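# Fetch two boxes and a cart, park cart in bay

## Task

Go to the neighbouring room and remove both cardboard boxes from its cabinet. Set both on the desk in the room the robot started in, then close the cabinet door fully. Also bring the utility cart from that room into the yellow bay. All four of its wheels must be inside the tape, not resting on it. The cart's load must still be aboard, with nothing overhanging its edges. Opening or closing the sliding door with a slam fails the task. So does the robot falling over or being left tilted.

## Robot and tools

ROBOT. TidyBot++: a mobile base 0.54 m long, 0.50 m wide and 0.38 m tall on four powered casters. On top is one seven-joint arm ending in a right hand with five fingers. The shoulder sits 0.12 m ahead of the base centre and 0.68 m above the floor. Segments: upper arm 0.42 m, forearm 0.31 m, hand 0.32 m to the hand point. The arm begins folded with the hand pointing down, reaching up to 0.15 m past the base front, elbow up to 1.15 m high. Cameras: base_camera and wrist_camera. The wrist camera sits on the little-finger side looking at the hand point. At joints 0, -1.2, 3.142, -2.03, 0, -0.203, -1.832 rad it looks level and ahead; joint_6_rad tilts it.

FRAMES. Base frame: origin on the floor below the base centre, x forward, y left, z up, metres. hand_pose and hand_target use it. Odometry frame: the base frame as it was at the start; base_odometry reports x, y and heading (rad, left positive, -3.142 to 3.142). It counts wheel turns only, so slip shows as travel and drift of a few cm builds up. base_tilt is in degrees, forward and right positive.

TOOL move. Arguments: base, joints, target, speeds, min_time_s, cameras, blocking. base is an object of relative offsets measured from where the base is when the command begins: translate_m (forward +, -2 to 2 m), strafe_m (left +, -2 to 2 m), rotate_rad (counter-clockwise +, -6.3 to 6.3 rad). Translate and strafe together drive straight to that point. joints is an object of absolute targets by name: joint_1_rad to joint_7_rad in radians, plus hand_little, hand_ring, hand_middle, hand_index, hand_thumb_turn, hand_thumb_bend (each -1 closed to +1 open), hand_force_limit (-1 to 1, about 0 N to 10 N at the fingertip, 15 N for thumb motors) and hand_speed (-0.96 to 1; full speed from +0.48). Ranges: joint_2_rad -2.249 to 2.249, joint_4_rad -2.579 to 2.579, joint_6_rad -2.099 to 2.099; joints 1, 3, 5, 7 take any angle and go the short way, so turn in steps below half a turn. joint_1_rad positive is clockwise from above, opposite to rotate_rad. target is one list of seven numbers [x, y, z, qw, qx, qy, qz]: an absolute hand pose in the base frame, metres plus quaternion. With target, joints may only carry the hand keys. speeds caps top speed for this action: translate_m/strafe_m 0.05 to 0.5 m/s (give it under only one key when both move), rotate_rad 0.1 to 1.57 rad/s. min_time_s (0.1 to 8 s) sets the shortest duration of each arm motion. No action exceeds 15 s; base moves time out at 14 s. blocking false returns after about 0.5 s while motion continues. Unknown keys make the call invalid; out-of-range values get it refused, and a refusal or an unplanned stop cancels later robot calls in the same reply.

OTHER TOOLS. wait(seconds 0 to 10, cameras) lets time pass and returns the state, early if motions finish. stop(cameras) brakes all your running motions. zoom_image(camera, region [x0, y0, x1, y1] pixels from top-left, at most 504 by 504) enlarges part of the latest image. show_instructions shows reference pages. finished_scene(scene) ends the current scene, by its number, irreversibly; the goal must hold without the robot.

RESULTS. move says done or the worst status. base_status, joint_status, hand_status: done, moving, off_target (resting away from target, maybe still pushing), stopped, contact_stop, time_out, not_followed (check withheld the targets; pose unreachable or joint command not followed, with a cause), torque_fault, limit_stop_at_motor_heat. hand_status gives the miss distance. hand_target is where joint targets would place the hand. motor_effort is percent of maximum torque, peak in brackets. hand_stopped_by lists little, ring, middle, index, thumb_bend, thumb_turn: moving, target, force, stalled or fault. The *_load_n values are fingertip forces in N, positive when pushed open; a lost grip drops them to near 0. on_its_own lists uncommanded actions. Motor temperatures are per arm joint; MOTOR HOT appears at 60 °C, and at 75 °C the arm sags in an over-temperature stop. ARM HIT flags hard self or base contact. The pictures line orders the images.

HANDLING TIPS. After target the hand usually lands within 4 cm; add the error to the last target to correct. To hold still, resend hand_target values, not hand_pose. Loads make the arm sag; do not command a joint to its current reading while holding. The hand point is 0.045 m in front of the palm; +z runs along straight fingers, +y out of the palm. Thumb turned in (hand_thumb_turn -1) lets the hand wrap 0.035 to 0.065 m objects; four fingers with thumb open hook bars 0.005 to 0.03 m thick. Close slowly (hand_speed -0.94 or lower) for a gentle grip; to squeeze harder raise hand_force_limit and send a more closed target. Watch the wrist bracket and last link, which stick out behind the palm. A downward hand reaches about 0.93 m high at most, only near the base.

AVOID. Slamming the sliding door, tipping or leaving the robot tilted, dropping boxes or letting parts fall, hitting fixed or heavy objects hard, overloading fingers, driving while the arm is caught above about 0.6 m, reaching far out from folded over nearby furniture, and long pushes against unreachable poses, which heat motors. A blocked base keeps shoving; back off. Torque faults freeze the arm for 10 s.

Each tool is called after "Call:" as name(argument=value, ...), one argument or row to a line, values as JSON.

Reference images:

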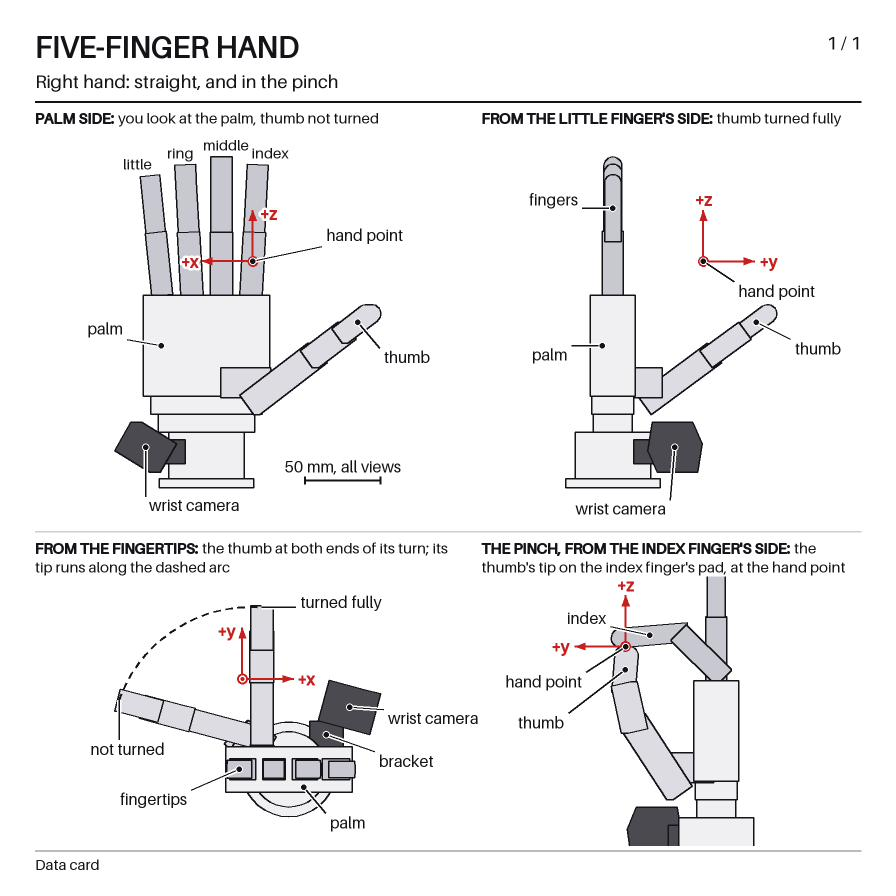

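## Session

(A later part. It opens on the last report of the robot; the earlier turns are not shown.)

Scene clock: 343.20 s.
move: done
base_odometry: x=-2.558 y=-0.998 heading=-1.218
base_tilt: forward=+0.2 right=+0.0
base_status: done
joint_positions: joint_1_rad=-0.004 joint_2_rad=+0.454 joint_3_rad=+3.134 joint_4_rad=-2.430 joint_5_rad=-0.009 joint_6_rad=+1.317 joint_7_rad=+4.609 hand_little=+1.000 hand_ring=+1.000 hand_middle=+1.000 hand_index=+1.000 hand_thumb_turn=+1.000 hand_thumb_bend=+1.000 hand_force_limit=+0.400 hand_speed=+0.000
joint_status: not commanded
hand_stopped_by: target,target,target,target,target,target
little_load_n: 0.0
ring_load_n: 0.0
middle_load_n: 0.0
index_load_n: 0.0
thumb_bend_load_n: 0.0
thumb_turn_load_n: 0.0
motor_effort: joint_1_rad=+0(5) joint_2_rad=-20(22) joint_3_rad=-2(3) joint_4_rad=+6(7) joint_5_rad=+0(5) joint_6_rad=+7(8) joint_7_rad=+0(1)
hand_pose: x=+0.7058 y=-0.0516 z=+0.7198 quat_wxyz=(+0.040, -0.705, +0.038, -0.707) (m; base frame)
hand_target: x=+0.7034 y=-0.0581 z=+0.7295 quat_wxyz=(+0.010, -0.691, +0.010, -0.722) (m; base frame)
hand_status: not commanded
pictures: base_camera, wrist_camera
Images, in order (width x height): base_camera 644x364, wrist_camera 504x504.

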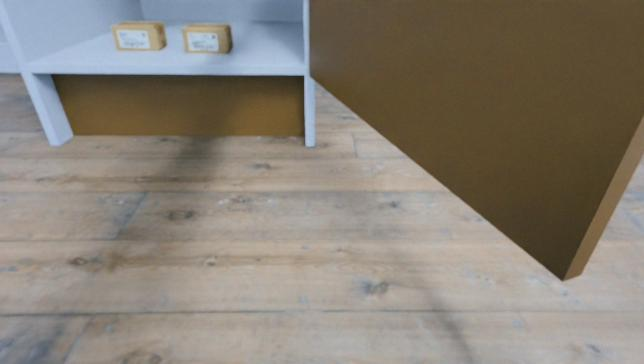

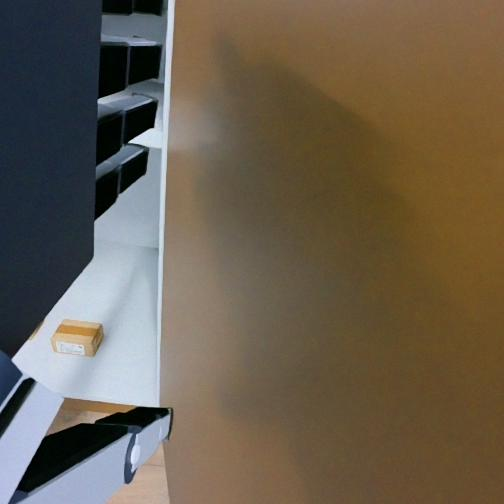

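Call:
move(
  base={"translate_m":-0.35},
  speeds={"translate_m":0.25},
)

Call:
move(
  base={"strafe_m":0.235},
  speeds={"strafe_m":0.3},
  joints={"joint_1_rad":0,"joint_2_rad":0.9,"joint_3_rad":3.142,"joint_4_rad":-1.9,"joint_5_rad":0,"joint_6_rad":0.2,"joint_7_rad":3.02,"hand_thumb_turn":-1},
  min_time_s=3,
)

Call:
move(
  joints={"joint_2_rad":1.30,"joint_4_rad":-1.273,"joint_6_rad":0.14},
  min_time_s=2,
)

Call:
move(
  base={"translate_m":0.40},
  speeds={"translate_m":0.15},
  cameras=["wrist_camera","base_camera"],
)

Scene clock: 369.53 s.
move: done
base_odometry: x=-2.679 y=-0.670 heading=-1.218
base_tilt: forward=+0.2 right=+0.0
base_status: done
joint_positions: joint_1_rad=-0.004 joint_2_rad=+0.455 joint_3_rad=+3.134 joint_4_rad=-2.432 joint_5_rad=-0.009 joint_6_rad=+1.318 joint_7_rad=+4.609 hand_little=+1.000 hand_ring=+1.000 hand_middle=+1.000 hand_index=+1.000 hand_thumb_turn=+1.000 hand_thumb_bend=+1.000 hand_force_limit=+0.400 hand_speed=+0.000
joint_status: not commanded
hand_stopped_by: target,target,target,target,target,target
little_load_n: 0.0
ring_load_n: 0.0
middle_load_n: 0.0
index_load_n: 0.0
thumb_bend_load_n: 0.0
thumb_turn_load_n: 0.0
motor_effort: joint_1_rad=+0(1) joint_2_rad=-21(22) joint_3_rad=-2(2) joint_4_rad=+6(7) joint_5_rad=+0(1) joint_6_rad=+7(8) joint_7_rad=+0(0)
hand_pose: x=+0.7053 y=-0.0516 z=+0.7187 quat_wxyz=(+0.040, -0.706, +0.038, -0.706) (m; base frame)
hand_target: x=+0.7034 y=-0.0581 z=+0.7295 quat_wxyz=(+0.010, -0.691, +0.010, -0.722) (m; base frame)
hand_status: not commanded
pictures: none

Scene clock: 373.20 s.
move: done
base_odometry: x=-2.459 y=-0.588 heading=-1.218
base_tilt: forward=+0.2 right=+0.0
base_status: done
joint_positions: joint_1_rad=-0.004 joint_2_rad=+0.867 joint_3_rad=+3.134 joint_4_rad=-1.922 joint_5_rad=-0.009 joint_6_rad=+0.273 joint_7_rad=+3.096 hand_little=+1.000 hand_ring=+1.000 hand_middle=+1.000 hand_index=+1.000 hand_thumb_turn=-1.000 hand_thumb_bend=+1.000 hand_force_limit=+0.400 hand_speed=+0.000
joint_status: all done
hand_stopped_by: target,target,target,target,target,target
little_load_n: 0.0
ring_load_n: 0.0
middle_load_n: 0.0
index_load_n: 0.0
thumb_bend_load_n: 0.0
thumb_turn_load_n: 0.0
motor_effort: joint_1_rad=+0(3) joint_2_rad=-29(31) joint_3_rad=-2(3) joint_4_rad=+5(8) joint_5_rad=+0(2) joint_6_rad=+4(8) joint_7_rad=+0(1)
hand_pose: x=+0.6894 y=+0.0413 z=+0.3641 quat_wxyz=(+0.226, -0.656, +0.689, -0.210) (m; base frame)
hand_target: x=+0.6720 y=+0.0390 z=+0.3423 quat_wxyz=(+0.200, -0.639, +0.722, -0.177) (m; base frame)
hand_status: not commanded
pictures: none

Scene clock: 375.50 s.
move: done
base_odometry: x=-2.459 y=-0.588 heading=-1.218
base_tilt: forward=+0.2 right=+0.0
base_status: not commanded
joint_positions: joint_1_rad=-0.004 joint_2_rad=+1.260 joint_3_rad=+3.134 joint_4_rad=-1.300 joint_5_rad=-0.009 joint_6_rad=+0.213 joint_7_rad=+3.096 hand_little=+1.000 hand_ring=+1.000 hand_middle=+1.000 hand_index=+1.000 hand_thumb_turn=-1.000 hand_thumb_bend=+1.000 hand_force_limit=+0.400 hand_speed=+0.000
joint_status: all done
hand_stopped_by: target,target,target,target,target,target
little_load_n: 0.0
ring_load_n: 0.0
middle_load_n: 0.0
index_load_n: 0.0
thumb_bend_load_n: 0.0
thumb_turn_load_n: 0.0
motor_effort: joint_1_rad=+0(1) joint_2_rad=-38(39) joint_3_rad=-2(2) joint_4_rad=+9(10) joint_5_rad=+1(1) joint_6_rad=+5(6) joint_7_rad=+0(1)
hand_pose: x=+0.8811 y=+0.0423 z=+0.2807 quat_wxyz=(+0.283, -0.635, +0.669, -0.264) (m; base frame)
hand_target: x=+0.8608 y=+0.0390 z=+0.2485 quat_wxyz=(+0.260, -0.622, +0.702, -0.230) (m; base frame)
hand_status: not commanded
pictures: none

Scene clock: 378.83 s.
move: done
base_odometry: x=-2.320 y=-0.964 heading=-1.218
base_tilt: forward=+0.2 right=+0.0
base_status: done
joint_positions: joint_1_rad=-0.004 joint_2_rad=+1.261 joint_3_rad=+3.134 joint_4_rad=-1.293 joint_5_rad=-0.009 joint_6_rad=+0.210 joint_7_rad=+3.096 hand_little=+1.000 hand_ring=+1.000 hand_middle=+1.000 hand_index=+1.000 hand_thumb_turn=-1.000 hand_thumb_bend=+1.000 hand_force_limit=+0.400 hand_speed=+0.000
joint_status: not commanded
hand_stopped_by: target,target,target,target,target,target
little_load_n: 0.0
ring_load_n: 0.0
middle_load_n: 0.0
index_load_n: 0.0
thumb_bend_load_n: 0.0
thumb_turn_load_n: 0.0
motor_effort: joint_1_rad=+0(1) joint_2_rad=-37(39) joint_3_rad=-2(3) joint_4_rad=+9(10) joint_5_rad=+0(1) joint_6_rad=+5(5) joint_7_rad=+0(0)
hand_pose: x=+0.8835 y=+0.0423 z=+0.2820 quat_wxyz=(+0.284, -0.634, +0.668, -0.265) (m; base frame)
hand_target: x=+0.8608 y=+0.0390 z=+0.2485 quat_wxyz=(+0.260, -0.622, +0.702, -0.230) (m; base frame)
hand_status: not commanded
pictures: base_camera, wrist_camera
Images, in order (width x height): base_camera 644x364, wrist_camera 504x504.

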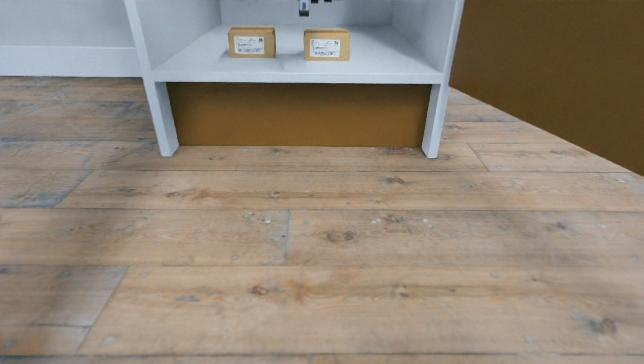

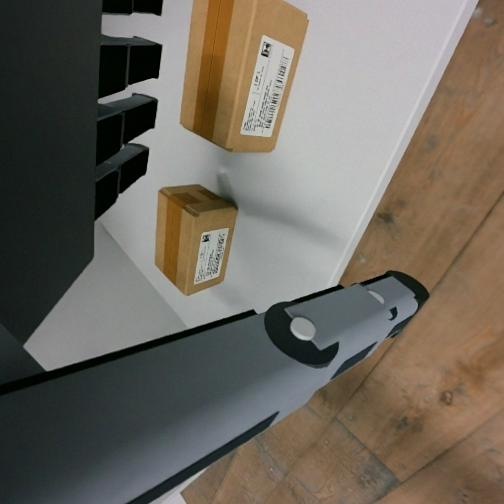

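Call:
move(
  base={"strafe_m":-0.018,"translate_m":0.172},
  speeds={"translate_m":0.15},
)

Call:
move(
  joints={"joint_2_rad":1.40},
  min_time_s=1.5,
  cameras=["wrist_camera","base_camera"],
)

Scene clock: 389.07 s.
move: done
base_odometry: x=-2.278 y=-1.131 heading=-1.217
base_tilt: forward=+0.2 right=+0.0
base_status: done
joint_positions: joint_1_rad=-0.004 joint_2_rad=+1.262 joint_3_rad=+3.134 joint_4_rad=-1.291 joint_5_rad=-0.009 joint_6_rad=+0.209 joint_7_rad=+3.096 hand_little=+1.000 hand_ring=+1.000 hand_middle=+1.000 hand_index=+1.000 hand_thumb_turn=-1.000 hand_thumb_bend=+1.000 hand_force_limit=+0.400 hand_speed=+0.000
joint_status: not commanded
hand_stopped_by: target,target,target,target,target,target
little_load_n: 0.0
ring_load_n: 0.0
middle_load_n: 0.0
index_load_n: 0.0
thumb_bend_load_n: 0.0
thumb_turn_load_n: 0.0
motor_effort: joint_1_rad=+0(1) joint_2_rad=-38(39) joint_3_rad=-2(3) joint_4_rad=+9(10) joint_5_rad=+0(1) joint_6_rad=+5(6) joint_7_rad=+0(0)
hand_pose: x=+0.8838 y=+0.0423 z=+0.2819 quat_wxyz=(+0.284, -0.634, +0.668, -0.264) (m; base frame)
hand_target: x=+0.8608 y=+0.0390 z=+0.2485 quat_wxyz=(+0.260, -0.622, +0.702, -0.230) (m; base frame)
hand_status: not commanded
pictures: none

Scene clock: 390.83 s.
move: done
base_odometry: x=-2.278 y=-1.131 heading=-1.217
base_tilt: forward=+0.2 right=+0.0
base_status: not commanded
joint_positions: joint_1_rad=-0.004 joint_2_rad=+1.334 joint_3_rad=+3.134 joint_4_rad=-1.284 joint_5_rad=-0.009 joint_6_rad=+0.209 joint_7_rad=+3.094 hand_little=+1.000 hand_ring=+1.000 hand_middle=+1.000 hand_index=+1.000 hand_thumb_turn=-1.000 hand_thumb_bend=+1.000 hand_force_limit=+0.400 hand_speed=+0.000
joint_status: all done
hand_stopped_by: target,target,target,target,target,target
little_load_n: 0.0
ring_load_n: 0.0
middle_load_n: 0.0
index_load_n: 0.0
thumb_bend_load_n: 0.5
thumb_turn_load_n: -0.5
motor_effort: joint_1_rad=-1(1) joint_2_rad=-33(39) joint_3_rad=-2(2) joint_4_rad=+7(9) joint_5_rad=+0(1) joint_6_rad=+4(5) joint_7_rad=+0(0)
hand_pose: x=+0.8568 y=+0.0423 z=+0.2297 quat_wxyz=(+0.262, -0.642, +0.678, -0.243) (m; base frame)
hand_target: x=+0.8138 y=+0.0390 z=+0.1766 quat_wxyz=(+0.224, -0.632, +0.714, -0.199) (m; base frame)
hand_status: not commanded
pictures: base_camera, wrist_camera
Images, in order (width x height): base_camera 644x364, wrist_camera 504x504.

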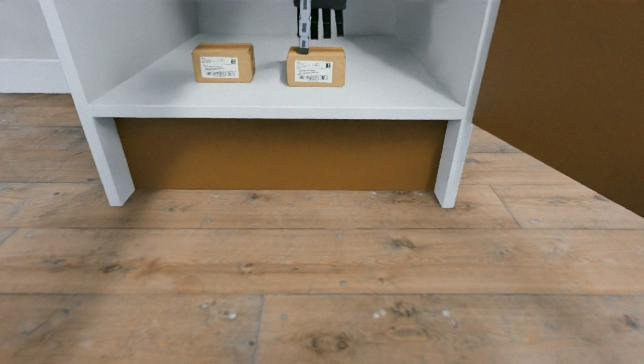

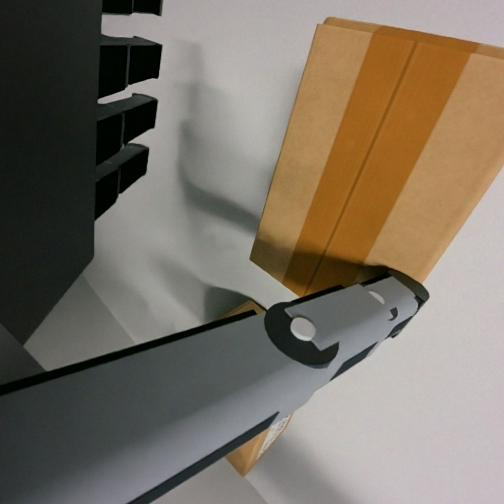

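Call:
move(
  joints={"joint_2_rad":1.27},
  min_time_s=1.0,
)

Call:
move(
  base={"translate_m":-0.03},
  speeds={"translate_m":0.1},
  cameras=["wrist_camera","base_camera"],
)

Scene clock: 402.30 s.
move: done
base_odometry: x=-2.278 y=-1.131 heading=-1.217
base_tilt: forward=+0.2 right=+0.0
base_status: not commanded
joint_positions: joint_1_rad=-0.004 joint_2_rad=+1.333 joint_3_rad=+3.134 joint_4_rad=-1.284 joint_5_rad=-0.009 joint_6_rad=+0.209 joint_7_rad=+3.094 hand_little=+1.000 hand_ring=+1.000 hand_middle=+1.000 hand_index=+1.000 hand_thumb_turn=-1.000 hand_thumb_bend=+1.000 hand_force_limit=+0.400 hand_speed=+0.000
joint_status: all done
hand_stopped_by: target,target,target,target,target,target
little_load_n: 0.0
ring_load_n: 0.0
middle_load_n: 0.0
index_load_n: 0.0
thumb_bend_load_n: 0.0
thumb_turn_load_n: 0.0
motor_effort: joint_1_rad=+0(1) joint_2_rad=-39(39) joint_3_rad=-2(3) joint_4_rad=+8(8) joint_5_rad=+0(1) joint_6_rad=+4(5) joint_7_rad=+0(0)
hand_pose: x=+0.8574 y=+0.0423 z=+0.2309 quat_wxyz=(+0.263, -0.642, +0.678, -0.244) (m; base frame)
hand_target: x=+0.8734 y=+0.0390 z=+0.2709 quat_wxyz=(+0.270, -0.618, +0.698, -0.239) (m; base frame)
hand_status: not commanded
pictures: none

Scene clock: 403.17 s.
move: done
base_odometry: x=-2.288 y=-1.103 heading=-1.217
base_tilt: forward=+0.2 right=+0.0
base_status: done
joint_positions: joint_1_rad=-0.004 joint_2_rad=+1.332 joint_3_rad=+3.134 joint_4_rad=-1.284 joint_5_rad=-0.009 joint_6_rad=+0.207 joint_7_rad=+3.094 hand_little=+1.000 hand_ring=+1.000 hand_middle=+1.000 hand_index=+1.000 hand_thumb_turn=-1.000 hand_thumb_bend=+1.000 hand_force_limit=+0.400 hand_speed=+0.000
joint_status: not commanded
hand_stopped_by: target,target,target,target,target,target
little_load_n: 0.0
ring_load_n: 0.0
middle_load_n: 0.0
index_load_n: 0.0
thumb_bend_load_n: 0.0
thumb_turn_load_n: 0.0
motor_effort: joint_1_rad=+0(1) joint_2_rad=-38(39) joint_3_rad=-2(3) joint_4_rad=+8(9) joint_5_rad=+0(0) joint_6_rad=+4(5) joint_7_rad=+0(0)
hand_pose: x=+0.8574 y=+0.0423 z=+0.2312 quat_wxyz=(+0.263, -0.642, +0.678, -0.244) (m; base frame)
hand_target: x=+0.8734 y=+0.0390 z=+0.2709 quat_wxyz=(+0.270, -0.618, +0.698, -0.239) (m; base frame)
hand_status: not commanded
pictures: base_camera, wrist_camera
Images, in order (width x height): base_camera 644x364, wrist_camera 504x504.

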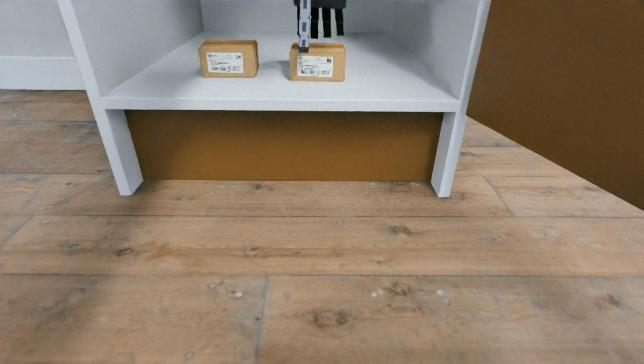

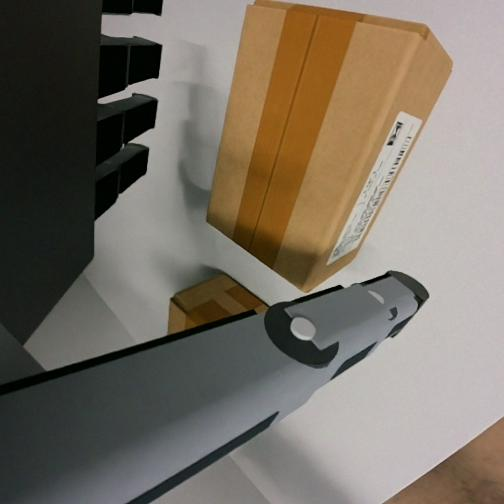

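Call:
move(
  base={"translate_m":0.012,"strafe_m":-0.013},
  speeds={"translate_m":0.08},
)

Call:
move(
  joints={"joint_2_rad":1.40},
  min_time_s=1.0,
  cameras=["wrist_camera","base_camera"],
)

Scene clock: 424.00 s.
move: done
base_odometry: x=-2.296 y=-1.119 heading=-1.217
base_tilt: forward=+0.2 right=+0.0
base_status: done
joint_positions: joint_1_rad=+0.002 joint_2_rad=+1.331 joint_3_rad=+3.134 joint_4_rad=-1.284 joint_5_rad=-0.009 joint_6_rad=+0.207 joint_7_rad=+3.094 hand_little=+1.000 hand_ring=+1.000 hand_middle=+1.000 hand_index=+1.000 hand_thumb_turn=-1.000 hand_thumb_bend=+1.000 hand_force_limit=+0.400 hand_speed=+0.000
joint_status: not commanded
hand_stopped_by: target,target,target,target,target,target
little_load_n: 0.0
ring_load_n: 0.0
middle_load_n: 0.0
index_load_n: 0.0
thumb_bend_load_n: 0.0
thumb_turn_load_n: 0.0
motor_effort: joint_1_rad=+0(4) joint_2_rad=-38(39) joint_3_rad=-2(3) joint_4_rad=+8(9) joint_5_rad=+0(1) joint_6_rad=+5(5) joint_7_rad=+0(0)
hand_pose: x=+0.8579 y=+0.0381 z=+0.2317 quat_wxyz=(+0.262, -0.640, +0.679, -0.244) (m; base frame)
hand_target: x=+0.8734 y=+0.0390 z=+0.2709 quat_wxyz=(+0.270, -0.618, +0.698, -0.239) (m; base frame)
hand_status: not commanded
pictures: none

Scene clock: 425.37 s.
move: done
base_odometry: x=-2.296 y=-1.119 heading=-1.217
base_tilt: forward=+0.2 right=+0.0
base_status: not commanded
joint_positions: joint_1_rad=+0.002 joint_2_rad=+1.366 joint_3_rad=+3.134 joint_4_rad=-1.284 joint_5_rad=-0.009 joint_6_rad=+0.206 joint_7_rad=+3.094 hand_little=+1.000 hand_ring=+1.000 hand_middle=+1.000 hand_index=+1.000 hand_thumb_turn=-1.000 hand_thumb_bend=+1.000 hand_force_limit=+0.400 hand_speed=+0.000
joint_status: all done
hand_stopped_by: target,target,target,target,target,target
little_load_n: 0.0
ring_load_n: 0.0
middle_load_n: 0.0
index_load_n: 0.0
thumb_bend_load_n: 0.0
thumb_turn_load_n: 0.0
motor_effort: joint_1_rad=+0(1) joint_2_rad=-37(39) joint_3_rad=-2(3) joint_4_rad=+7(8) joint_5_rad=+0(1) joint_6_rad=+5(5) joint_7_rad=+0(0)
hand_pose: x=+0.8420 y=+0.0382 z=+0.2066 quat_wxyz=(+0.250, -0.644, +0.684, -0.233) (m; base frame)
hand_target: x=+0.8138 y=+0.0390 z=+0.1766 quat_wxyz=(+0.224, -0.632, +0.714, -0.199) (m; base frame)
hand_status: not commanded
pictures: base_camera, wrist_camera
Images, in order (width x height): base_camera 644x364, wrist_camera 504x504.

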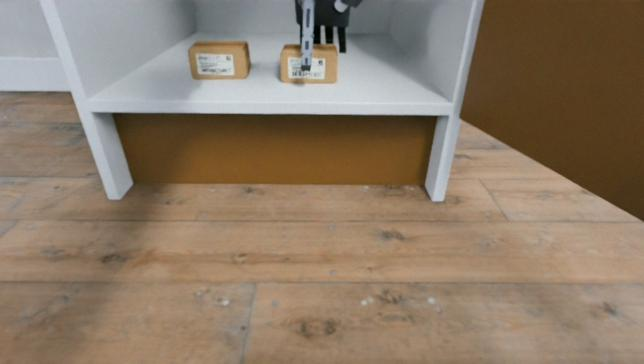

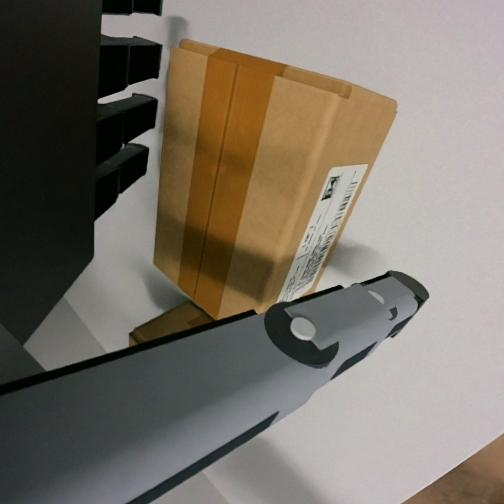

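Call:
move(
  base={"translate_m":0.014},
  speeds={"translate_m":0.05},
)

Call:
move(
  joints={"joint_2_rad":1.43},
  min_time_s=1.0,
  cameras=["wrist_camera","base_camera"],
)

Scene clock: 431.73 s.
move: done
base_odometry: x=-2.291 y=-1.132 heading=-1.218
base_tilt: forward=+0.2 right=+0.0
base_status: done
joint_positions: joint_1_rad=+0.002 joint_2_rad=+1.366 joint_3_rad=+3.134 joint_4_rad=-1.284 joint_5_rad=-0.009 joint_6_rad=+0.206 joint_7_rad=+3.094 hand_little=+1.000 hand_ring=+1.000 hand_middle=+1.000 hand_index=+1.000 hand_thumb_turn=-1.000 hand_thumb_bend=+1.000 hand_force_limit=+0.400 hand_speed=+0.000
joint_status: not commanded
hand_stopped_by: target,target,target,target,target,target
little_load_n: 0.0
ring_load_n: 0.0
middle_load_n: 0.0
index_load_n: 0.0
thumb_bend_load_n: 0.0
thumb_turn_load_n: 0.0
motor_effort: joint_1_rad=+0(1) joint_2_rad=-37(39) joint_3_rad=-2(2) joint_4_rad=+7(9) joint_5_rad=+0(1) joint_6_rad=+4(5) joint_7_rad=+0(0)
hand_pose: x=+0.8418 y=+0.0382 z=+0.2063 quat_wxyz=(+0.250, -0.644, +0.684, -0.233) (m; base frame)
hand_target: x=+0.8138 y=+0.0390 z=+0.1766 quat_wxyz=(+0.224, -0.632, +0.714, -0.199) (m; base frame)
hand_status: not commanded
pictures: none

Scene clock: 433.00 s.
move: done
base_odometry: x=-2.291 y=-1.132 heading=-1.218
base_tilt: forward=+0.2 right=+0.0
base_status: not commanded
joint_positions: joint_1_rad=+0.002 joint_2_rad=+1.388 joint_3_rad=+3.134 joint_4_rad=-1.284 joint_5_rad=-0.009 joint_6_rad=+0.206 joint_7_rad=+3.094 hand_little=+1.000 hand_ring=+1.000 hand_middle=+1.000 hand_index=+1.000 hand_thumb_turn=-1.000 hand_thumb_bend=+1.000 hand_force_limit=+0.400 hand_speed=+0.000
joint_status: all done
hand_stopped_by: target,target,target,target,target,target
little_load_n: 0.0
ring_load_n: 0.0
middle_load_n: 0.0
index_load_n: -0.5
thumb_bend_load_n: 0.0
thumb_turn_load_n: 0.0
motor_effort: joint_1_rad=+0(1) joint_2_rad=-37(39) joint_3_rad=-2(3) joint_4_rad=+7(8) joint_5_rad=+0(0) joint_6_rad=+4(5) joint_7_rad=+0(0)
hand_pose: x=+0.8310 y=+0.0382 z=+0.1903 quat_wxyz=(+0.243, -0.647, +0.687, -0.226) (m; base frame)
hand_target: x=+0.7983 y=+0.0390 z=+0.1560 quat_wxyz=(+0.213, -0.635, +0.718, -0.189) (m; base frame)
hand_status: not commanded
pictures: base_camera, wrist_camera
Images, in order (width x height): base_camera 644x364, wrist_camera 504x504.

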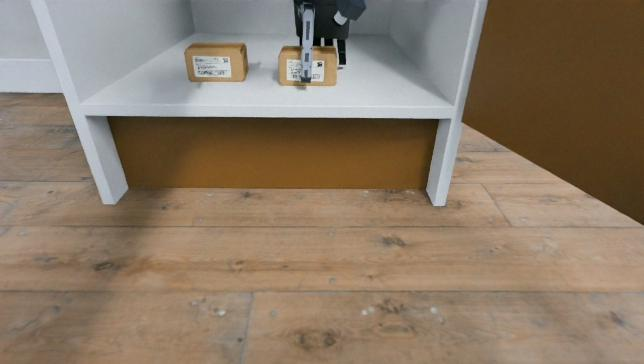

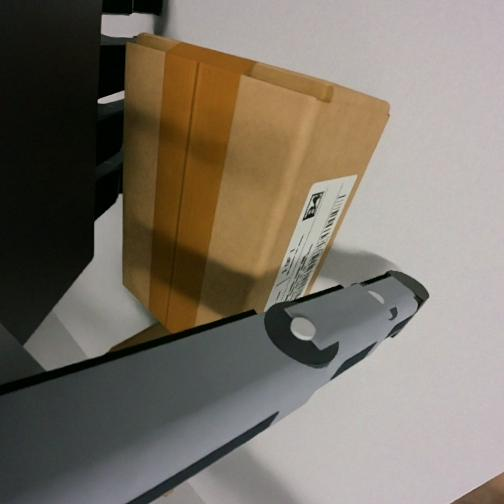

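Call:
move(
  base={"strafe_m":0.011},
  speeds={"strafe_m":0.05},
)

Call:
move(
  joints={"hand_speed":-0.8,"hand_force_limit":-0.3,"hand_index":-0.5,"hand_middle":-0.5,"hand_ring":-0.5,"hand_little":-0.5,"hand_thumb_bend":-0.5},
)

Call:
move(
  joints={"hand_speed":-0.9,"hand_force_limit":0.0,"hand_index":-0.6,"hand_middle":-0.6,"hand_ring":-0.6,"hand_little":-0.6,"hand_thumb_bend":-0.6},
  cameras=["wrist_camera","base_camera"],
)

Scene clock: 451.60 s.
move: done
base_odometry: x=-2.281 y=-1.129 heading=-1.218
base_tilt: forward=+0.2 right=+0.0
base_status: done
joint_positions: joint_1_rad=+0.000 joint_2_rad=+1.388 joint_3_rad=+3.135 joint_4_rad=-1.284 joint_5_rad=-0.009 joint_6_rad=+0.206 joint_7_rad=+3.094 hand_little=+1.000 hand_ring=+1.000 hand_middle=+1.000 hand_index=+1.000 hand_thumb_turn=-1.000 hand_thumb_bend=+1.000 hand_force_limit=+0.400 hand_speed=+0.000
joint_status: not commanded
hand_stopped_by: target,target,target,target,target,target
little_load_n: 0.0
ring_load_n: 0.0
middle_load_n: 0.0
index_load_n: 0.0
thumb_bend_load_n: 0.0
thumb_turn_load_n: 0.0
motor_effort: joint_1_rad=+0(4) joint_2_rad=-37(38) joint_3_rad=-2(4) joint_4_rad=+7(7) joint_5_rad=+0(1) joint_6_rad=+4(5) joint_7_rad=+0(1)
hand_pose: x=+0.8308 y=+0.0394 z=+0.1902 quat_wxyz=(+0.243, -0.648, +0.686, -0.226) (m; base frame)
hand_target: x=+0.7983 y=+0.0390 z=+0.1560 quat_wxyz=(+0.213, -0.635, +0.718, -0.189) (m; base frame)
hand_status: not commanded
pictures: none

Scene clock: 457.10 s.
move: off_target
base_odometry: x=-2.281 y=-1.129 heading=-1.218
base_tilt: forward=+0.2 right=+0.0
base_status: not commanded
joint_positions: joint_1_rad=+0.000 joint_2_rad=+1.389 joint_3_rad=+3.135 joint_4_rad=-1.273 joint_5_rad=-0.009 joint_6_rad=+0.205 joint_7_rad=+3.094 hand_little=+0.558 hand_ring=+0.892 hand_middle=+0.984 hand_index=+0.836 hand_thumb_turn=-1.000 hand_thumb_bend=+0.433 hand_force_limit=-0.300 hand_speed=-0.800
joint_status: hand_little off_target (ended at +0.558, target -0.500); hand_ring off_target (ended at +0.892, target -0.500); hand_middle off_target (ended at +0.984, target -0.500); hand_index off_target (ended at +0.836, target -0.500); hand_thumb_bend off_target (ended at +0.433, target -0.500); the others done
hand_stopped_by: force,force,force,force,force,target
little_load_n: 2.0
ring_load_n: 0.0
middle_load_n: 0.0
index_load_n: 0.0
thumb_bend_load_n: 5.0
thumb_turn_load_n: 4.5
motor_effort: joint_1_rad=+0(1) joint_2_rad=-33(38) joint_3_rad=-2(3) joint_4_rad=+5(7) joint_5_rad=+0(1) joint_6_rad=+2(4) joint_7_rad=+0(1)
hand_pose: x=+0.8363 y=+0.0394 z=+0.1931 quat_wxyz=(+0.246, -0.646, +0.685, -0.229) (m; base frame)
hand_target: x=+0.7983 y=+0.0390 z=+0.1560 quat_wxyz=(+0.213, -0.635, +0.718, -0.189) (m; base frame)
hand_status: not commanded
pictures: none

Scene clock: 458.43 s.
move: off_target
base_odometry: x=-2.281 y=-1.129 heading=-1.218
base_tilt: forward=+0.2 right=+0.0
base_status: not commanded
joint_positions: joint_1_rad=+0.000 joint_2_rad=+1.389 joint_3_rad=+3.135 joint_4_rad=-1.261 joint_5_rad=-0.009 joint_6_rad=+0.205 joint_7_rad=+3.092 hand_little=+0.495 hand_ring=+0.652 hand_middle=+0.856 hand_index=+0.568 hand_thumb_turn=-1.000 hand_thumb_bend=+0.422 hand_force_limit=+0.000 hand_speed=-0.900
joint_status: hand_little off_target (ended at +0.495, target -0.600); hand_ring off_target (ended at +0.652, target -0.600); hand_middle off_target (ended at +0.856, target -0.600); hand_index off_target (ended at +0.568, target -0.600); hand_thumb_bend off_target (ended at +0.422, target -0.600); the others done
hand_stopped_by: force,force,force,force,force,target
little_load_n: 0.5
ring_load_n: 3.0
middle_load_n: 0.0
index_load_n: 5.0
thumb_bend_load_n: 17.5
thumb_turn_load_n: 0.5
motor_effort: joint_1_rad=-1(2) joint_2_rad=-30(34) joint_3_rad=-3(3) joint_4_rad=+2(5) joint_5_rad=+1(1) joint_6_rad=-1(2) joint_7_rad=+0(1)
hand_pose: x=+0.8433 y=+0.0395 z=+0.1969 quat_wxyz=(+0.250, -0.644, +0.684, -0.232) (m; base frame)
hand_target: x=+0.7983 y=+0.0390 z=+0.1560 quat_wxyz=(+0.213, -0.635, +0.718, -0.189) (m; base frame)
hand_status: not commanded
pictures: base_camera, wrist_camera
Images, in order (width x height): base_camera 644x364, wrist_camera 504x504.

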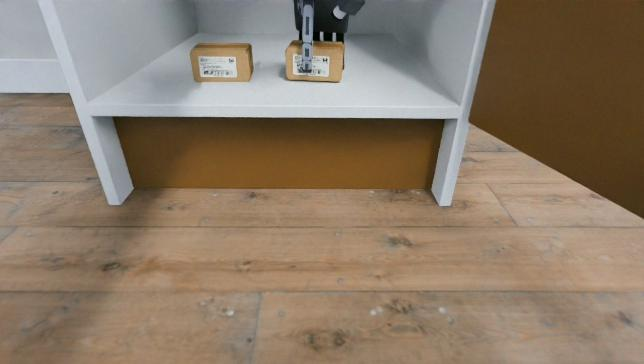

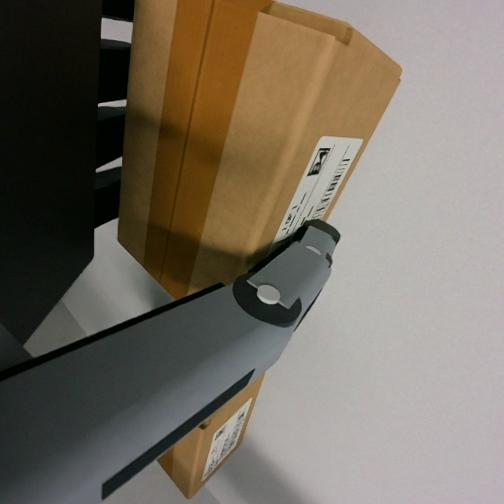

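Call:
move(
  joints={"joint_2_rad":1.25},
  min_time_s=2,
  cameras=["wrist_camera","base_camera"],
)

Call:
move(
  base={"translate_m":-0.4},
  speeds={"translate_m":0.2},
)

Call:
move(
  joints={"joint_1_rad":0,"joint_2_rad":0.6,"joint_3_rad":3.142,"joint_4_rad":-2.2,"joint_5_rad":0,"joint_6_rad":-0.2,"joint_7_rad":2.8},
  min_time_s=2.5,
)

Call:
move(
  joints={"joint_2_rad":-0.13,"joint_4_rad":-2.307,"joint_6_rad":-0.965,"joint_7_rad":2.36},
  min_time_s=2.5,
  cameras=["wrist_camera","base_camera"],
)

Scene clock: 469.13 s.
move: done
base_odometry: x=-2.281 y=-1.129 heading=-1.218
base_tilt: forward=+0.2 right=+0.0
base_status: not commanded
joint_positions: joint_1_rad=+0.000 joint_2_rad=+1.316 joint_3_rad=+3.135 joint_4_rad=-1.261 joint_5_rad=-0.009 joint_6_rad=+0.200 joint_7_rad=+3.092 hand_little=+0.495 hand_ring=+0.651 hand_middle=+0.856 hand_index=+0.568 hand_thumb_turn=-1.000 hand_thumb_bend=+0.422 hand_force_limit=+0.000 hand_speed=-0.900
joint_status: all done
hand_stopped_by: force,force,force,force,force,target
little_load_n: 0.5
ring_load_n: 0.0
middle_load_n: 0.0
index_load_n: 3.0
thumb_bend_load_n: 17.5
thumb_turn_load_n: 0.5
motor_effort: joint_1_rad=+0(1) joint_2_rad=-39(40) joint_3_rad=-2(3) joint_4_rad=+9(9) joint_5_rad=+0(1) joint_6_rad=+5(5) joint_7_rad=+0(1)
hand_pose: x=+0.8751 y=+0.0395 z=+0.2498 quat_wxyz=(+0.273, -0.636, +0.675, -0.254) (m; base frame)
hand_target: x=+0.8815 y=+0.0390 z=+0.2861 quat_wxyz=(+0.277, -0.616, +0.696, -0.246) (m; base frame)
hand_status: not commanded
pictures: base_camera, wrist_camera
Images, in order (width x height): base_camera 644x364, wrist_camera 504x504.

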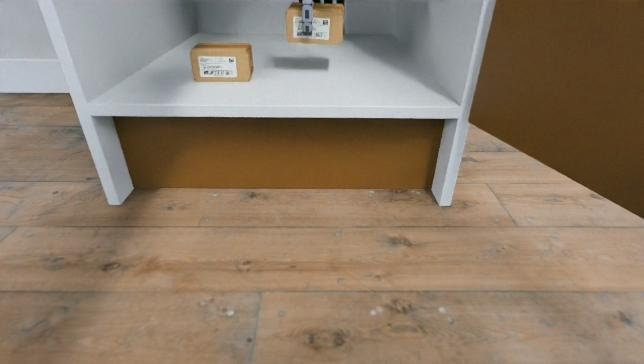

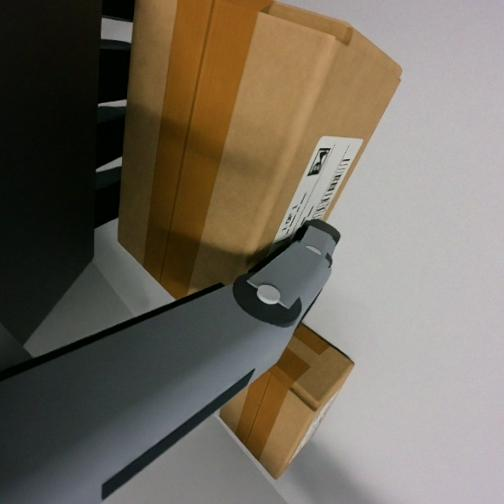

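Scene clock: 471.90 s.
move: done
base_odometry: x=-2.419 y=-0.753 heading=-1.218
base_tilt: forward=+0.2 right=+0.0
base_status: done
joint_positions: joint_1_rad=+0.000 joint_2_rad=+1.315 joint_3_rad=+3.135 joint_4_rad=-1.262 joint_5_rad=-0.009 joint_6_rad=+0.200 joint_7_rad=+3.092 hand_little=+0.495 hand_ring=+0.651 hand_middle=+0.856 hand_index=+0.568 hand_thumb_turn=-1.000 hand_thumb_bend=+0.422 hand_force_limit=+0.000 hand_speed=-0.900
joint_status: not commanded
hand_stopped_by: force,force,force,force,force,target
little_load_n: 0.5
ring_load_n: 0.0
middle_load_n: 0.0
index_load_n: 3.0
thumb_bend_load_n: 17.5
thumb_turn_load_n: 0.5
motor_effort: joint_1_rad=+0(2) joint_2_rad=-40(41) joint_3_rad=-2(3) joint_4_rad=+9(10) joint_5_rad=+0(1) joint_6_rad=+6(6) joint_7_rad=+0(1)
hand_pose: x=+0.8749 y=+0.0392 z=+0.2499 quat_wxyz=(+0.273, -0.636, +0.675, -0.254) (m; base frame)
hand_target: x=+0.8815 y=+0.0390 z=+0.2861 quat_wxyz=(+0.277, -0.616, +0.696, -0.246) (m; base frame)
hand_status: not commanded
pictures: none

Scene clock: 474.70 s.
move: done
base_odometry: x=-2.419 y=-0.753 heading=-1.218
base_tilt: forward=+0.2 right=+0.0
base_status: not commanded
joint_positions: joint_1_rad=+0.000 joint_2_rad=+0.651 joint_3_rad=+3.135 joint_4_rad=-2.183 joint_5_rad=-0.009 joint_6_rad=-0.130 joint_7_rad=+2.877 hand_little=+0.495 hand_ring=+0.651 hand_middle=+0.856 hand_index=+0.568 hand_thumb_turn=-1.000 hand_thumb_bend=+0.422 hand_force_limit=+0.000 hand_speed=-0.900
joint_status: all done
hand_stopped_by: force,force,force,force,force,target
little_load_n: 0.5
ring_load_n: 0.0
middle_load_n: 0.0
index_load_n: 3.0
thumb_bend_load_n: 17.5
thumb_turn_load_n: 0.5
motor_effort: joint_1_rad=-1(1) joint_2_rad=-23(40) joint_3_rad=-2(3) joint_4_rad=+3(9) joint_5_rad=+0(1) joint_6_rad=+1(6) joint_7_rad=+0(1)
hand_pose: x=+0.4772 y=+0.0508 z=+0.3915 quat_wxyz=(+0.073, -0.604, +0.792, -0.051) (m; base frame)
hand_target: x=+0.4614 y=+0.0504 z=+0.4075 quat_wxyz=(+0.058, -0.575, +0.815, -0.041) (m; base frame)
hand_status: not commanded
pictures: none

Scene clock: 477.50 s.
move: done
base_odometry: x=-2.419 y=-0.753 heading=-1.218
base_tilt: forward=+0.2 right=+0.0
base_status: not commanded
joint_positions: joint_1_rad=+0.000 joint_2_rad=-0.101 joint_3_rad=+3.135 joint_4_rad=-2.286 joint_5_rad=-0.009 joint_6_rad=-0.892 joint_7_rad=+2.438 hand_little=+0.495 hand_ring=+0.651 hand_middle=+0.856 hand_index=+0.568 hand_thumb_turn=-1.000 hand_thumb_bend=+0.422 hand_force_limit=+0.000 hand_speed=-0.900
joint_status: all done
hand_stopped_by: force,force,force,force,force,target
little_load_n: 1.0
ring_load_n: 0.0
middle_load_n: 0.0
index_load_n: 3.0
thumb_bend_load_n: 17.5
thumb_turn_load_n: 0.0
motor_effort: joint_1_rad=-1(1) joint_2_rad=-8(26) joint_3_rad=-1(2) joint_4_rad=+10(12) joint_5_rad=+0(1) joint_6_rad=+0(2) joint_7_rad=+0(1)
hand_pose: x=+0.3283 y=+0.0675 z=+0.5966 quat_wxyz=(+0.031, -0.421, +0.907, -0.011) (m; base frame)
hand_target: x=+0.3017 y=+0.0655 z=+0.5979 quat_wxyz=(+0.000, -0.384, +0.923, +0.000) (m; base frame)
hand_status: not commanded
pictures: base_camera, wrist_camera
Images, in order (width x height): base_camera 644x364, wrist_camera 504x504.

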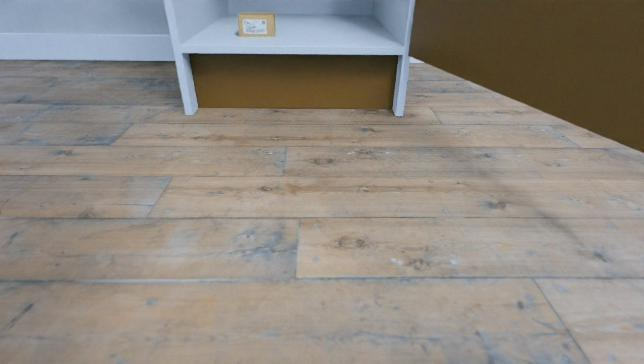

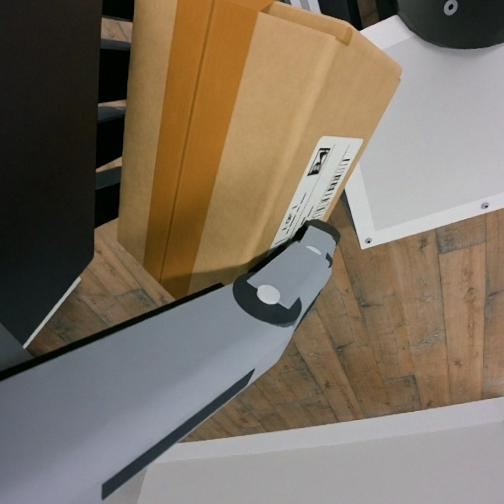

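Call:
move(
  base={"strafe_m": 1.13},
  speeds={"strafe_m": 0.3},
)

Call:
move(
  base={"translate_m": -0.74},
  speeds={"translate_m": 0.3},
)

Call:
move(
  base={"rotate_rad": 1.571},
  speeds={"rotate_rad": 0.6},
  cameras=["base_camera"],
)

Scene clock: 559.63 s.
move: done
base_odometry: x=-1.359 y=-0.362 heading=-1.218
base_tilt: forward=+0.2 right=+0.0
base_status: done
joint_positions: joint_1_rad=+0.000 joint_2_rad=-0.101 joint_3_rad=+3.135 joint_4_rad=-2.286 joint_5_rad=-0.009 joint_6_rad=-0.896 joint_7_rad=+2.436 hand_little=+0.495 hand_ring=+0.651 hand_middle=+0.856 hand_index=+0.568 hand_thumb_turn=-1.000 hand_thumb_bend=+0.422 hand_force_limit=+0.000 hand_speed=-0.900
joint_status: not commanded
hand_stopped_by: force,force,force,force,force,target
little_load_n: 0.5
ring_load_n: 0.0
middle_load_n: 0.0
index_load_n: 3.0
thumb_bend_load_n: 17.5
thumb_turn_load_n: 0.5
motor_effort: joint_1_rad=+0(2) joint_2_rad=-7(9) joint_3_rad=-1(3) joint_4_rad=+10(11) joint_5_rad=+0(1) joint_6_rad=+0(1) joint_7_rad=+0(1)
hand_pose: x=+0.3272 y=+0.0675 z=+0.5967 quat_wxyz=(+0.029, -0.420, +0.907, -0.010) (m; base frame)
hand_target: x=+0.3017 y=+0.0655 z=+0.5979 quat_wxyz=(+0.000, -0.384, +0.923, +0.000) (m; base frame)
hand_status: not commanded
pictures: none

Scene clock: 563.03 s.
move: done
base_odometry: x=-1.615 y=+0.332 heading=-1.218
base_tilt: forward=+0.2 right=+0.0
base_status: done
joint_positions: joint_1_rad=+0.000 joint_2_rad=-0.106 joint_3_rad=+3.135 joint_4_rad=-2.290 joint_5_rad=-0.009 joint_6_rad=-0.901 joint_7_rad=+2.436 hand_little=+0.495 hand_ring=+0.651 hand_middle=+0.856 hand_index=+0.568 hand_thumb_turn=-1.000 hand_thumb_bend=+0.422 hand_force_limit=+0.000 hand_speed=-0.900
joint_status: not commanded
hand_stopped_by: force,force,force,force,force,target
little_load_n: 0.5
ring_load_n: 0.0
middle_load_n: 0.0
index_load_n: 3.0
thumb_bend_load_n: 17.5
thumb_turn_load_n: 0.5
motor_effort: joint_1_rad=+0(1) joint_2_rad=-8(11) joint_3_rad=-1(2) joint_4_rad=+10(11) joint_5_rad=+0(0) joint_6_rad=+0(1) joint_7_rad=+0(0)
hand_pose: x=+0.3237 y=+0.0675 z=+0.5967 quat_wxyz=(+0.027, -0.420, +0.907, -0.009) (m; base frame)
hand_target: x=+0.3017 y=+0.0655 z=+0.5979 quat_wxyz=(+0.000, -0.384, +0.923, +0.000) (m; base frame)
hand_status: not commanded
pictures: none

Scene clock: 566.33 s.
move: done
base_odometry: x=-1.615 y=+0.332 heading=+0.353
base_tilt: forward=+0.2 right=+0.0
base_status: done
joint_positions: joint_1_rad=+0.000 joint_2_rad=-0.106 joint_3_rad=+3.135 joint_4_rad=-2.290 joint_5_rad=-0.009 joint_6_rad=-0.901 joint_7_rad=+2.436 hand_little=+0.495 hand_ring=+0.651 hand_middle=+0.856 hand_index=+0.568 hand_thumb_turn=-1.000 hand_thumb_bend=+0.422 hand_force_limit=+0.000 hand_speed=-0.900
joint_status: not commanded
hand_stopped_by: force,force,force,force,force,target
little_load_n: 0.5
ring_load_n: 0.0
middle_load_n: 0.0
index_load_n: 3.5
thumb_bend_load_n: 17.5
thumb_turn_load_n: 0.5
motor_effort: joint_1_rad=+0(1) joint_2_rad=-8(9) joint_3_rad=-1(2) joint_4_rad=+10(10) joint_5_rad=+0(1) joint_6_rad=+0(0) joint_7_rad=+0(0)
hand_pose: x=+0.3237 y=+0.0675 z=+0.5967 quat_wxyz=(+0.027, -0.420, +0.907, -0.009) (m; base frame)
hand_target: x=+0.3017 y=+0.0655 z=+0.5979 quat_wxyz=(+0.000, -0.384, +0.923, +0.000) (m; base frame)
hand_status: not commanded
pictures: base_camera
Images, in order (width x height): base_camera 644x364.

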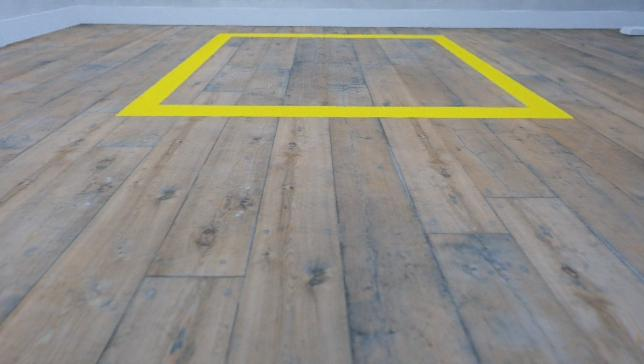

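Call:
move(
  base={"translate_m": 1.5, "strafe_m": -0.03, "rotate_rad": -0.016},
  speeds={"translate_m": 0.35},
)

Call:
move(
  base={"rotate_rad": -1.571},
  speeds={"rotate_rad": 0.6},
  cameras=["base_camera"],
)

Scene clock: 586.20 s.
move: done
base_odometry: x=-0.197 y=+0.823 heading=+0.338
base_tilt: forward=+0.2 right=+0.0
base_status: done
joint_positions: joint_1_rad=+0.000 joint_2_rad=-0.108 joint_3_rad=+3.135 joint_4_rad=-2.291 joint_5_rad=-0.009 joint_6_rad=-0.902 joint_7_rad=+2.436 hand_little=+0.495 hand_ring=+0.651 hand_middle=+0.856 hand_index=+0.568 hand_thumb_turn=-1.000 hand_thumb_bend=+0.422 hand_force_limit=+0.000 hand_speed=-0.900
joint_status: not commanded
hand_stopped_by: force,force,force,force,force,target
little_load_n: 0.5
ring_load_n: 0.0
middle_load_n: 0.0
index_load_n: 3.0
thumb_bend_load_n: 17.5
thumb_turn_load_n: 0.5
motor_effort: joint_1_rad=-1(1) joint_2_rad=-8(10) joint_3_rad=-1(2) joint_4_rad=+10(11) joint_5_rad=+0(1) joint_6_rad=+0(1) joint_7_rad=+0(0)
hand_pose: x=+0.3231 y=+0.0675 z=+0.5969 quat_wxyz=(+0.027, -0.420, +0.907, -0.009) (m; base frame)
hand_target: x=+0.3017 y=+0.0655 z=+0.5979 quat_wxyz=(+0.000, -0.384, +0.923, +0.000) (m; base frame)
hand_status: not commanded
pictures: none

Scene clock: 589.50 s.
move: done
base_odometry: x=-0.197 y=+0.823 heading=-1.233
base_tilt: forward=+0.2 right=+0.0
base_status: done
joint_positions: joint_1_rad=+0.000 joint_2_rad=-0.108 joint_3_rad=+3.135 joint_4_rad=-2.291 joint_5_rad=-0.009 joint_6_rad=-0.902 joint_7_rad=+2.436 hand_little=+0.495 hand_ring=+0.651 hand_middle=+0.856 hand_index=+0.568 hand_thumb_turn=-1.000 hand_thumb_bend=+0.422 hand_force_limit=+0.000 hand_speed=-0.900
joint_status: not commanded
hand_stopped_by: force,force,force,force,force,target
little_load_n: 0.5
ring_load_n: -0.5
middle_load_n: 0.0
index_load_n: 3.0
thumb_bend_load_n: 17.5
thumb_turn_load_n: 0.5
motor_effort: joint_1_rad=+0(1) joint_2_rad=-8(9) joint_3_rad=-1(2) joint_4_rad=+10(10) joint_5_rad=+0(1) joint_6_rad=+0(0) joint_7_rad=+0(0)
hand_pose: x=+0.3231 y=+0.0675 z=+0.5969 quat_wxyz=(+0.027, -0.420, +0.907, -0.009) (m; base frame)
hand_target: x=+0.3017 y=+0.0655 z=+0.5979 quat_wxyz=(+0.000, -0.384, +0.923, +0.000) (m; base frame)
hand_status: not commanded
pictures: base_camera
Images, in order (width x height): base_camera 644x364.

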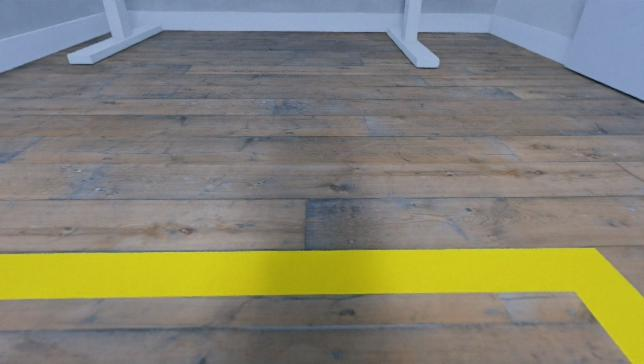

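Call:
move(
  base={"translate_m": 0.74, "strafe_m": 0.4, "rotate_rad": 0.01},
  speeds={"translate_m": 0.3},
  joints={"joint_1_rad": 0, "joint_2_rad": 0.08, "joint_3_rad": 3.142, "joint_4_rad": -0.91, "joint_5_rad": 0, "joint_6_rad": -1.48, "joint_7_rad": 3.12},
  min_time_s=3,
  cameras=["all"],
)

Scene clock: 614.57 s.
move: done
base_odometry: x=+0.426 y=+0.257 heading=-1.223
base_tilt: forward=+0.2 right=+0.0
base_status: done
joint_positions: joint_1_rad=+0.000 joint_2_rad=+0.069 joint_3_rad=+3.135 joint_4_rad=-0.941 joint_5_rad=-0.009 joint_6_rad=-1.410 joint_7_rad=+3.044 hand_little=+0.495 hand_ring=+0.651 hand_middle=+0.856 hand_index=+0.568 hand_thumb_turn=-1.000 hand_thumb_bend=+0.422 hand_force_limit=+0.000 hand_speed=-0.900
joint_status: all done
hand_stopped_by: force,force,force,force,force,target
little_load_n: 0.5
ring_load_n: 0.0
middle_load_n: -0.5
index_load_n: 3.0
thumb_bend_load_n: 17.5
thumb_turn_load_n: 0.0
motor_effort: joint_1_rad=+0(2) joint_2_rad=-16(20) joint_3_rad=-1(3) joint_4_rad=+13(15) joint_5_rad=+0(2) joint_6_rad=+5(5) joint_7_rad=+0(1)
hand_pose: x=+0.5837 y=+0.0438 z=+0.9893 quat_wxyz=(+0.265, -0.631, +0.691, -0.233) (m; base frame)
hand_target: x=+0.5693 y=+0.0333 z=+0.9845 quat_wxyz=(+0.235, -0.660, +0.675, -0.231) (m; base frame)
hand_status: not commanded
pictures: base_camera, wrist_camera
Images, in order (width x height): base_camera 644x364, wrist_camera 504x504.

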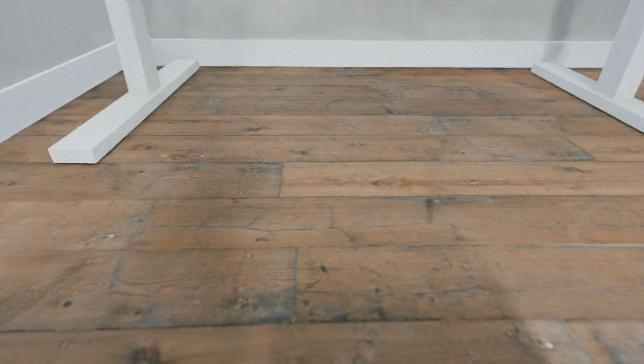

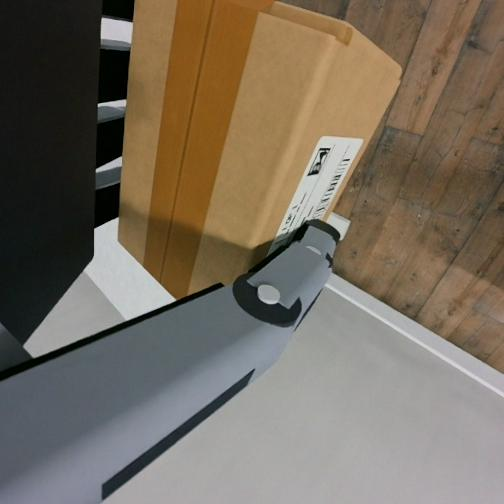

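Call:
move(
  base={"translate_m": 0.3},
  speeds={"translate_m": 0.2},
  cameras=["all"],
)

Scene clock: 627.43 s.
move: done
base_odometry: x=+0.529 y=-0.025 heading=-1.223
base_tilt: forward=+0.2 right=+0.0
base_status: done
joint_positions: joint_1_rad=+0.000 joint_2_rad=+0.073 joint_3_rad=+3.135 joint_4_rad=-0.941 joint_5_rad=-0.009 joint_6_rad=-1.413 joint_7_rad=+3.044 hand_little=+0.495 hand_ring=+0.651 hand_middle=+0.856 hand_index=+0.568 hand_thumb_turn=-1.000 hand_thumb_bend=+0.422 hand_force_limit=+0.000 hand_speed=-0.900
joint_status: not commanded
hand_stopped_by: force,force,force,force,force,target
little_load_n: 0.5
ring_load_n: 0.0
middle_load_n: 0.0
index_load_n: 3.0
thumb_bend_load_n: 17.5
thumb_turn_load_n: 0.5
motor_effort: joint_1_rad=+0(1) joint_2_rad=-16(19) joint_3_rad=-1(2) joint_4_rad=+13(14) joint_5_rad=+0(0) joint_6_rad=+5(6) joint_7_rad=+0(0)
hand_pose: x=+0.5840 y=+0.0437 z=+0.9875 quat_wxyz=(+0.263, -0.632, +0.691, -0.231) (m; base frame)
hand_target: x=+0.5693 y=+0.0333 z=+0.9845 quat_wxyz=(+0.235, -0.660, +0.675, -0.231) (m; base frame)
hand_status: not commanded
pictures: base_camera, wrist_camera
Images, in order (width x height): base_camera 644x364, wrist_camera 504x504.

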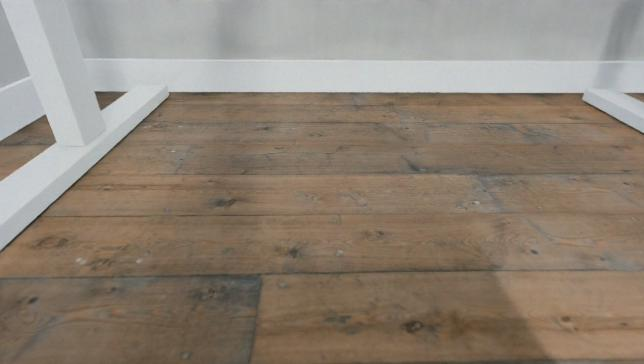

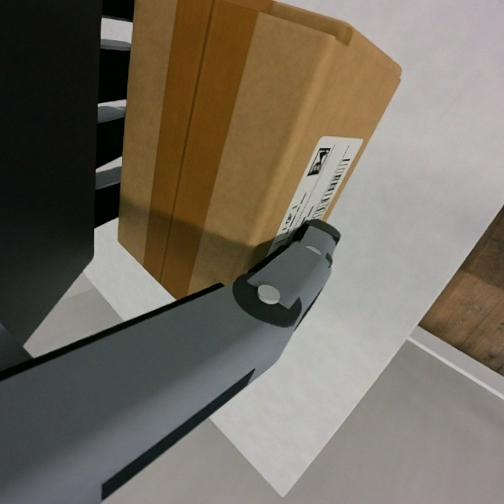

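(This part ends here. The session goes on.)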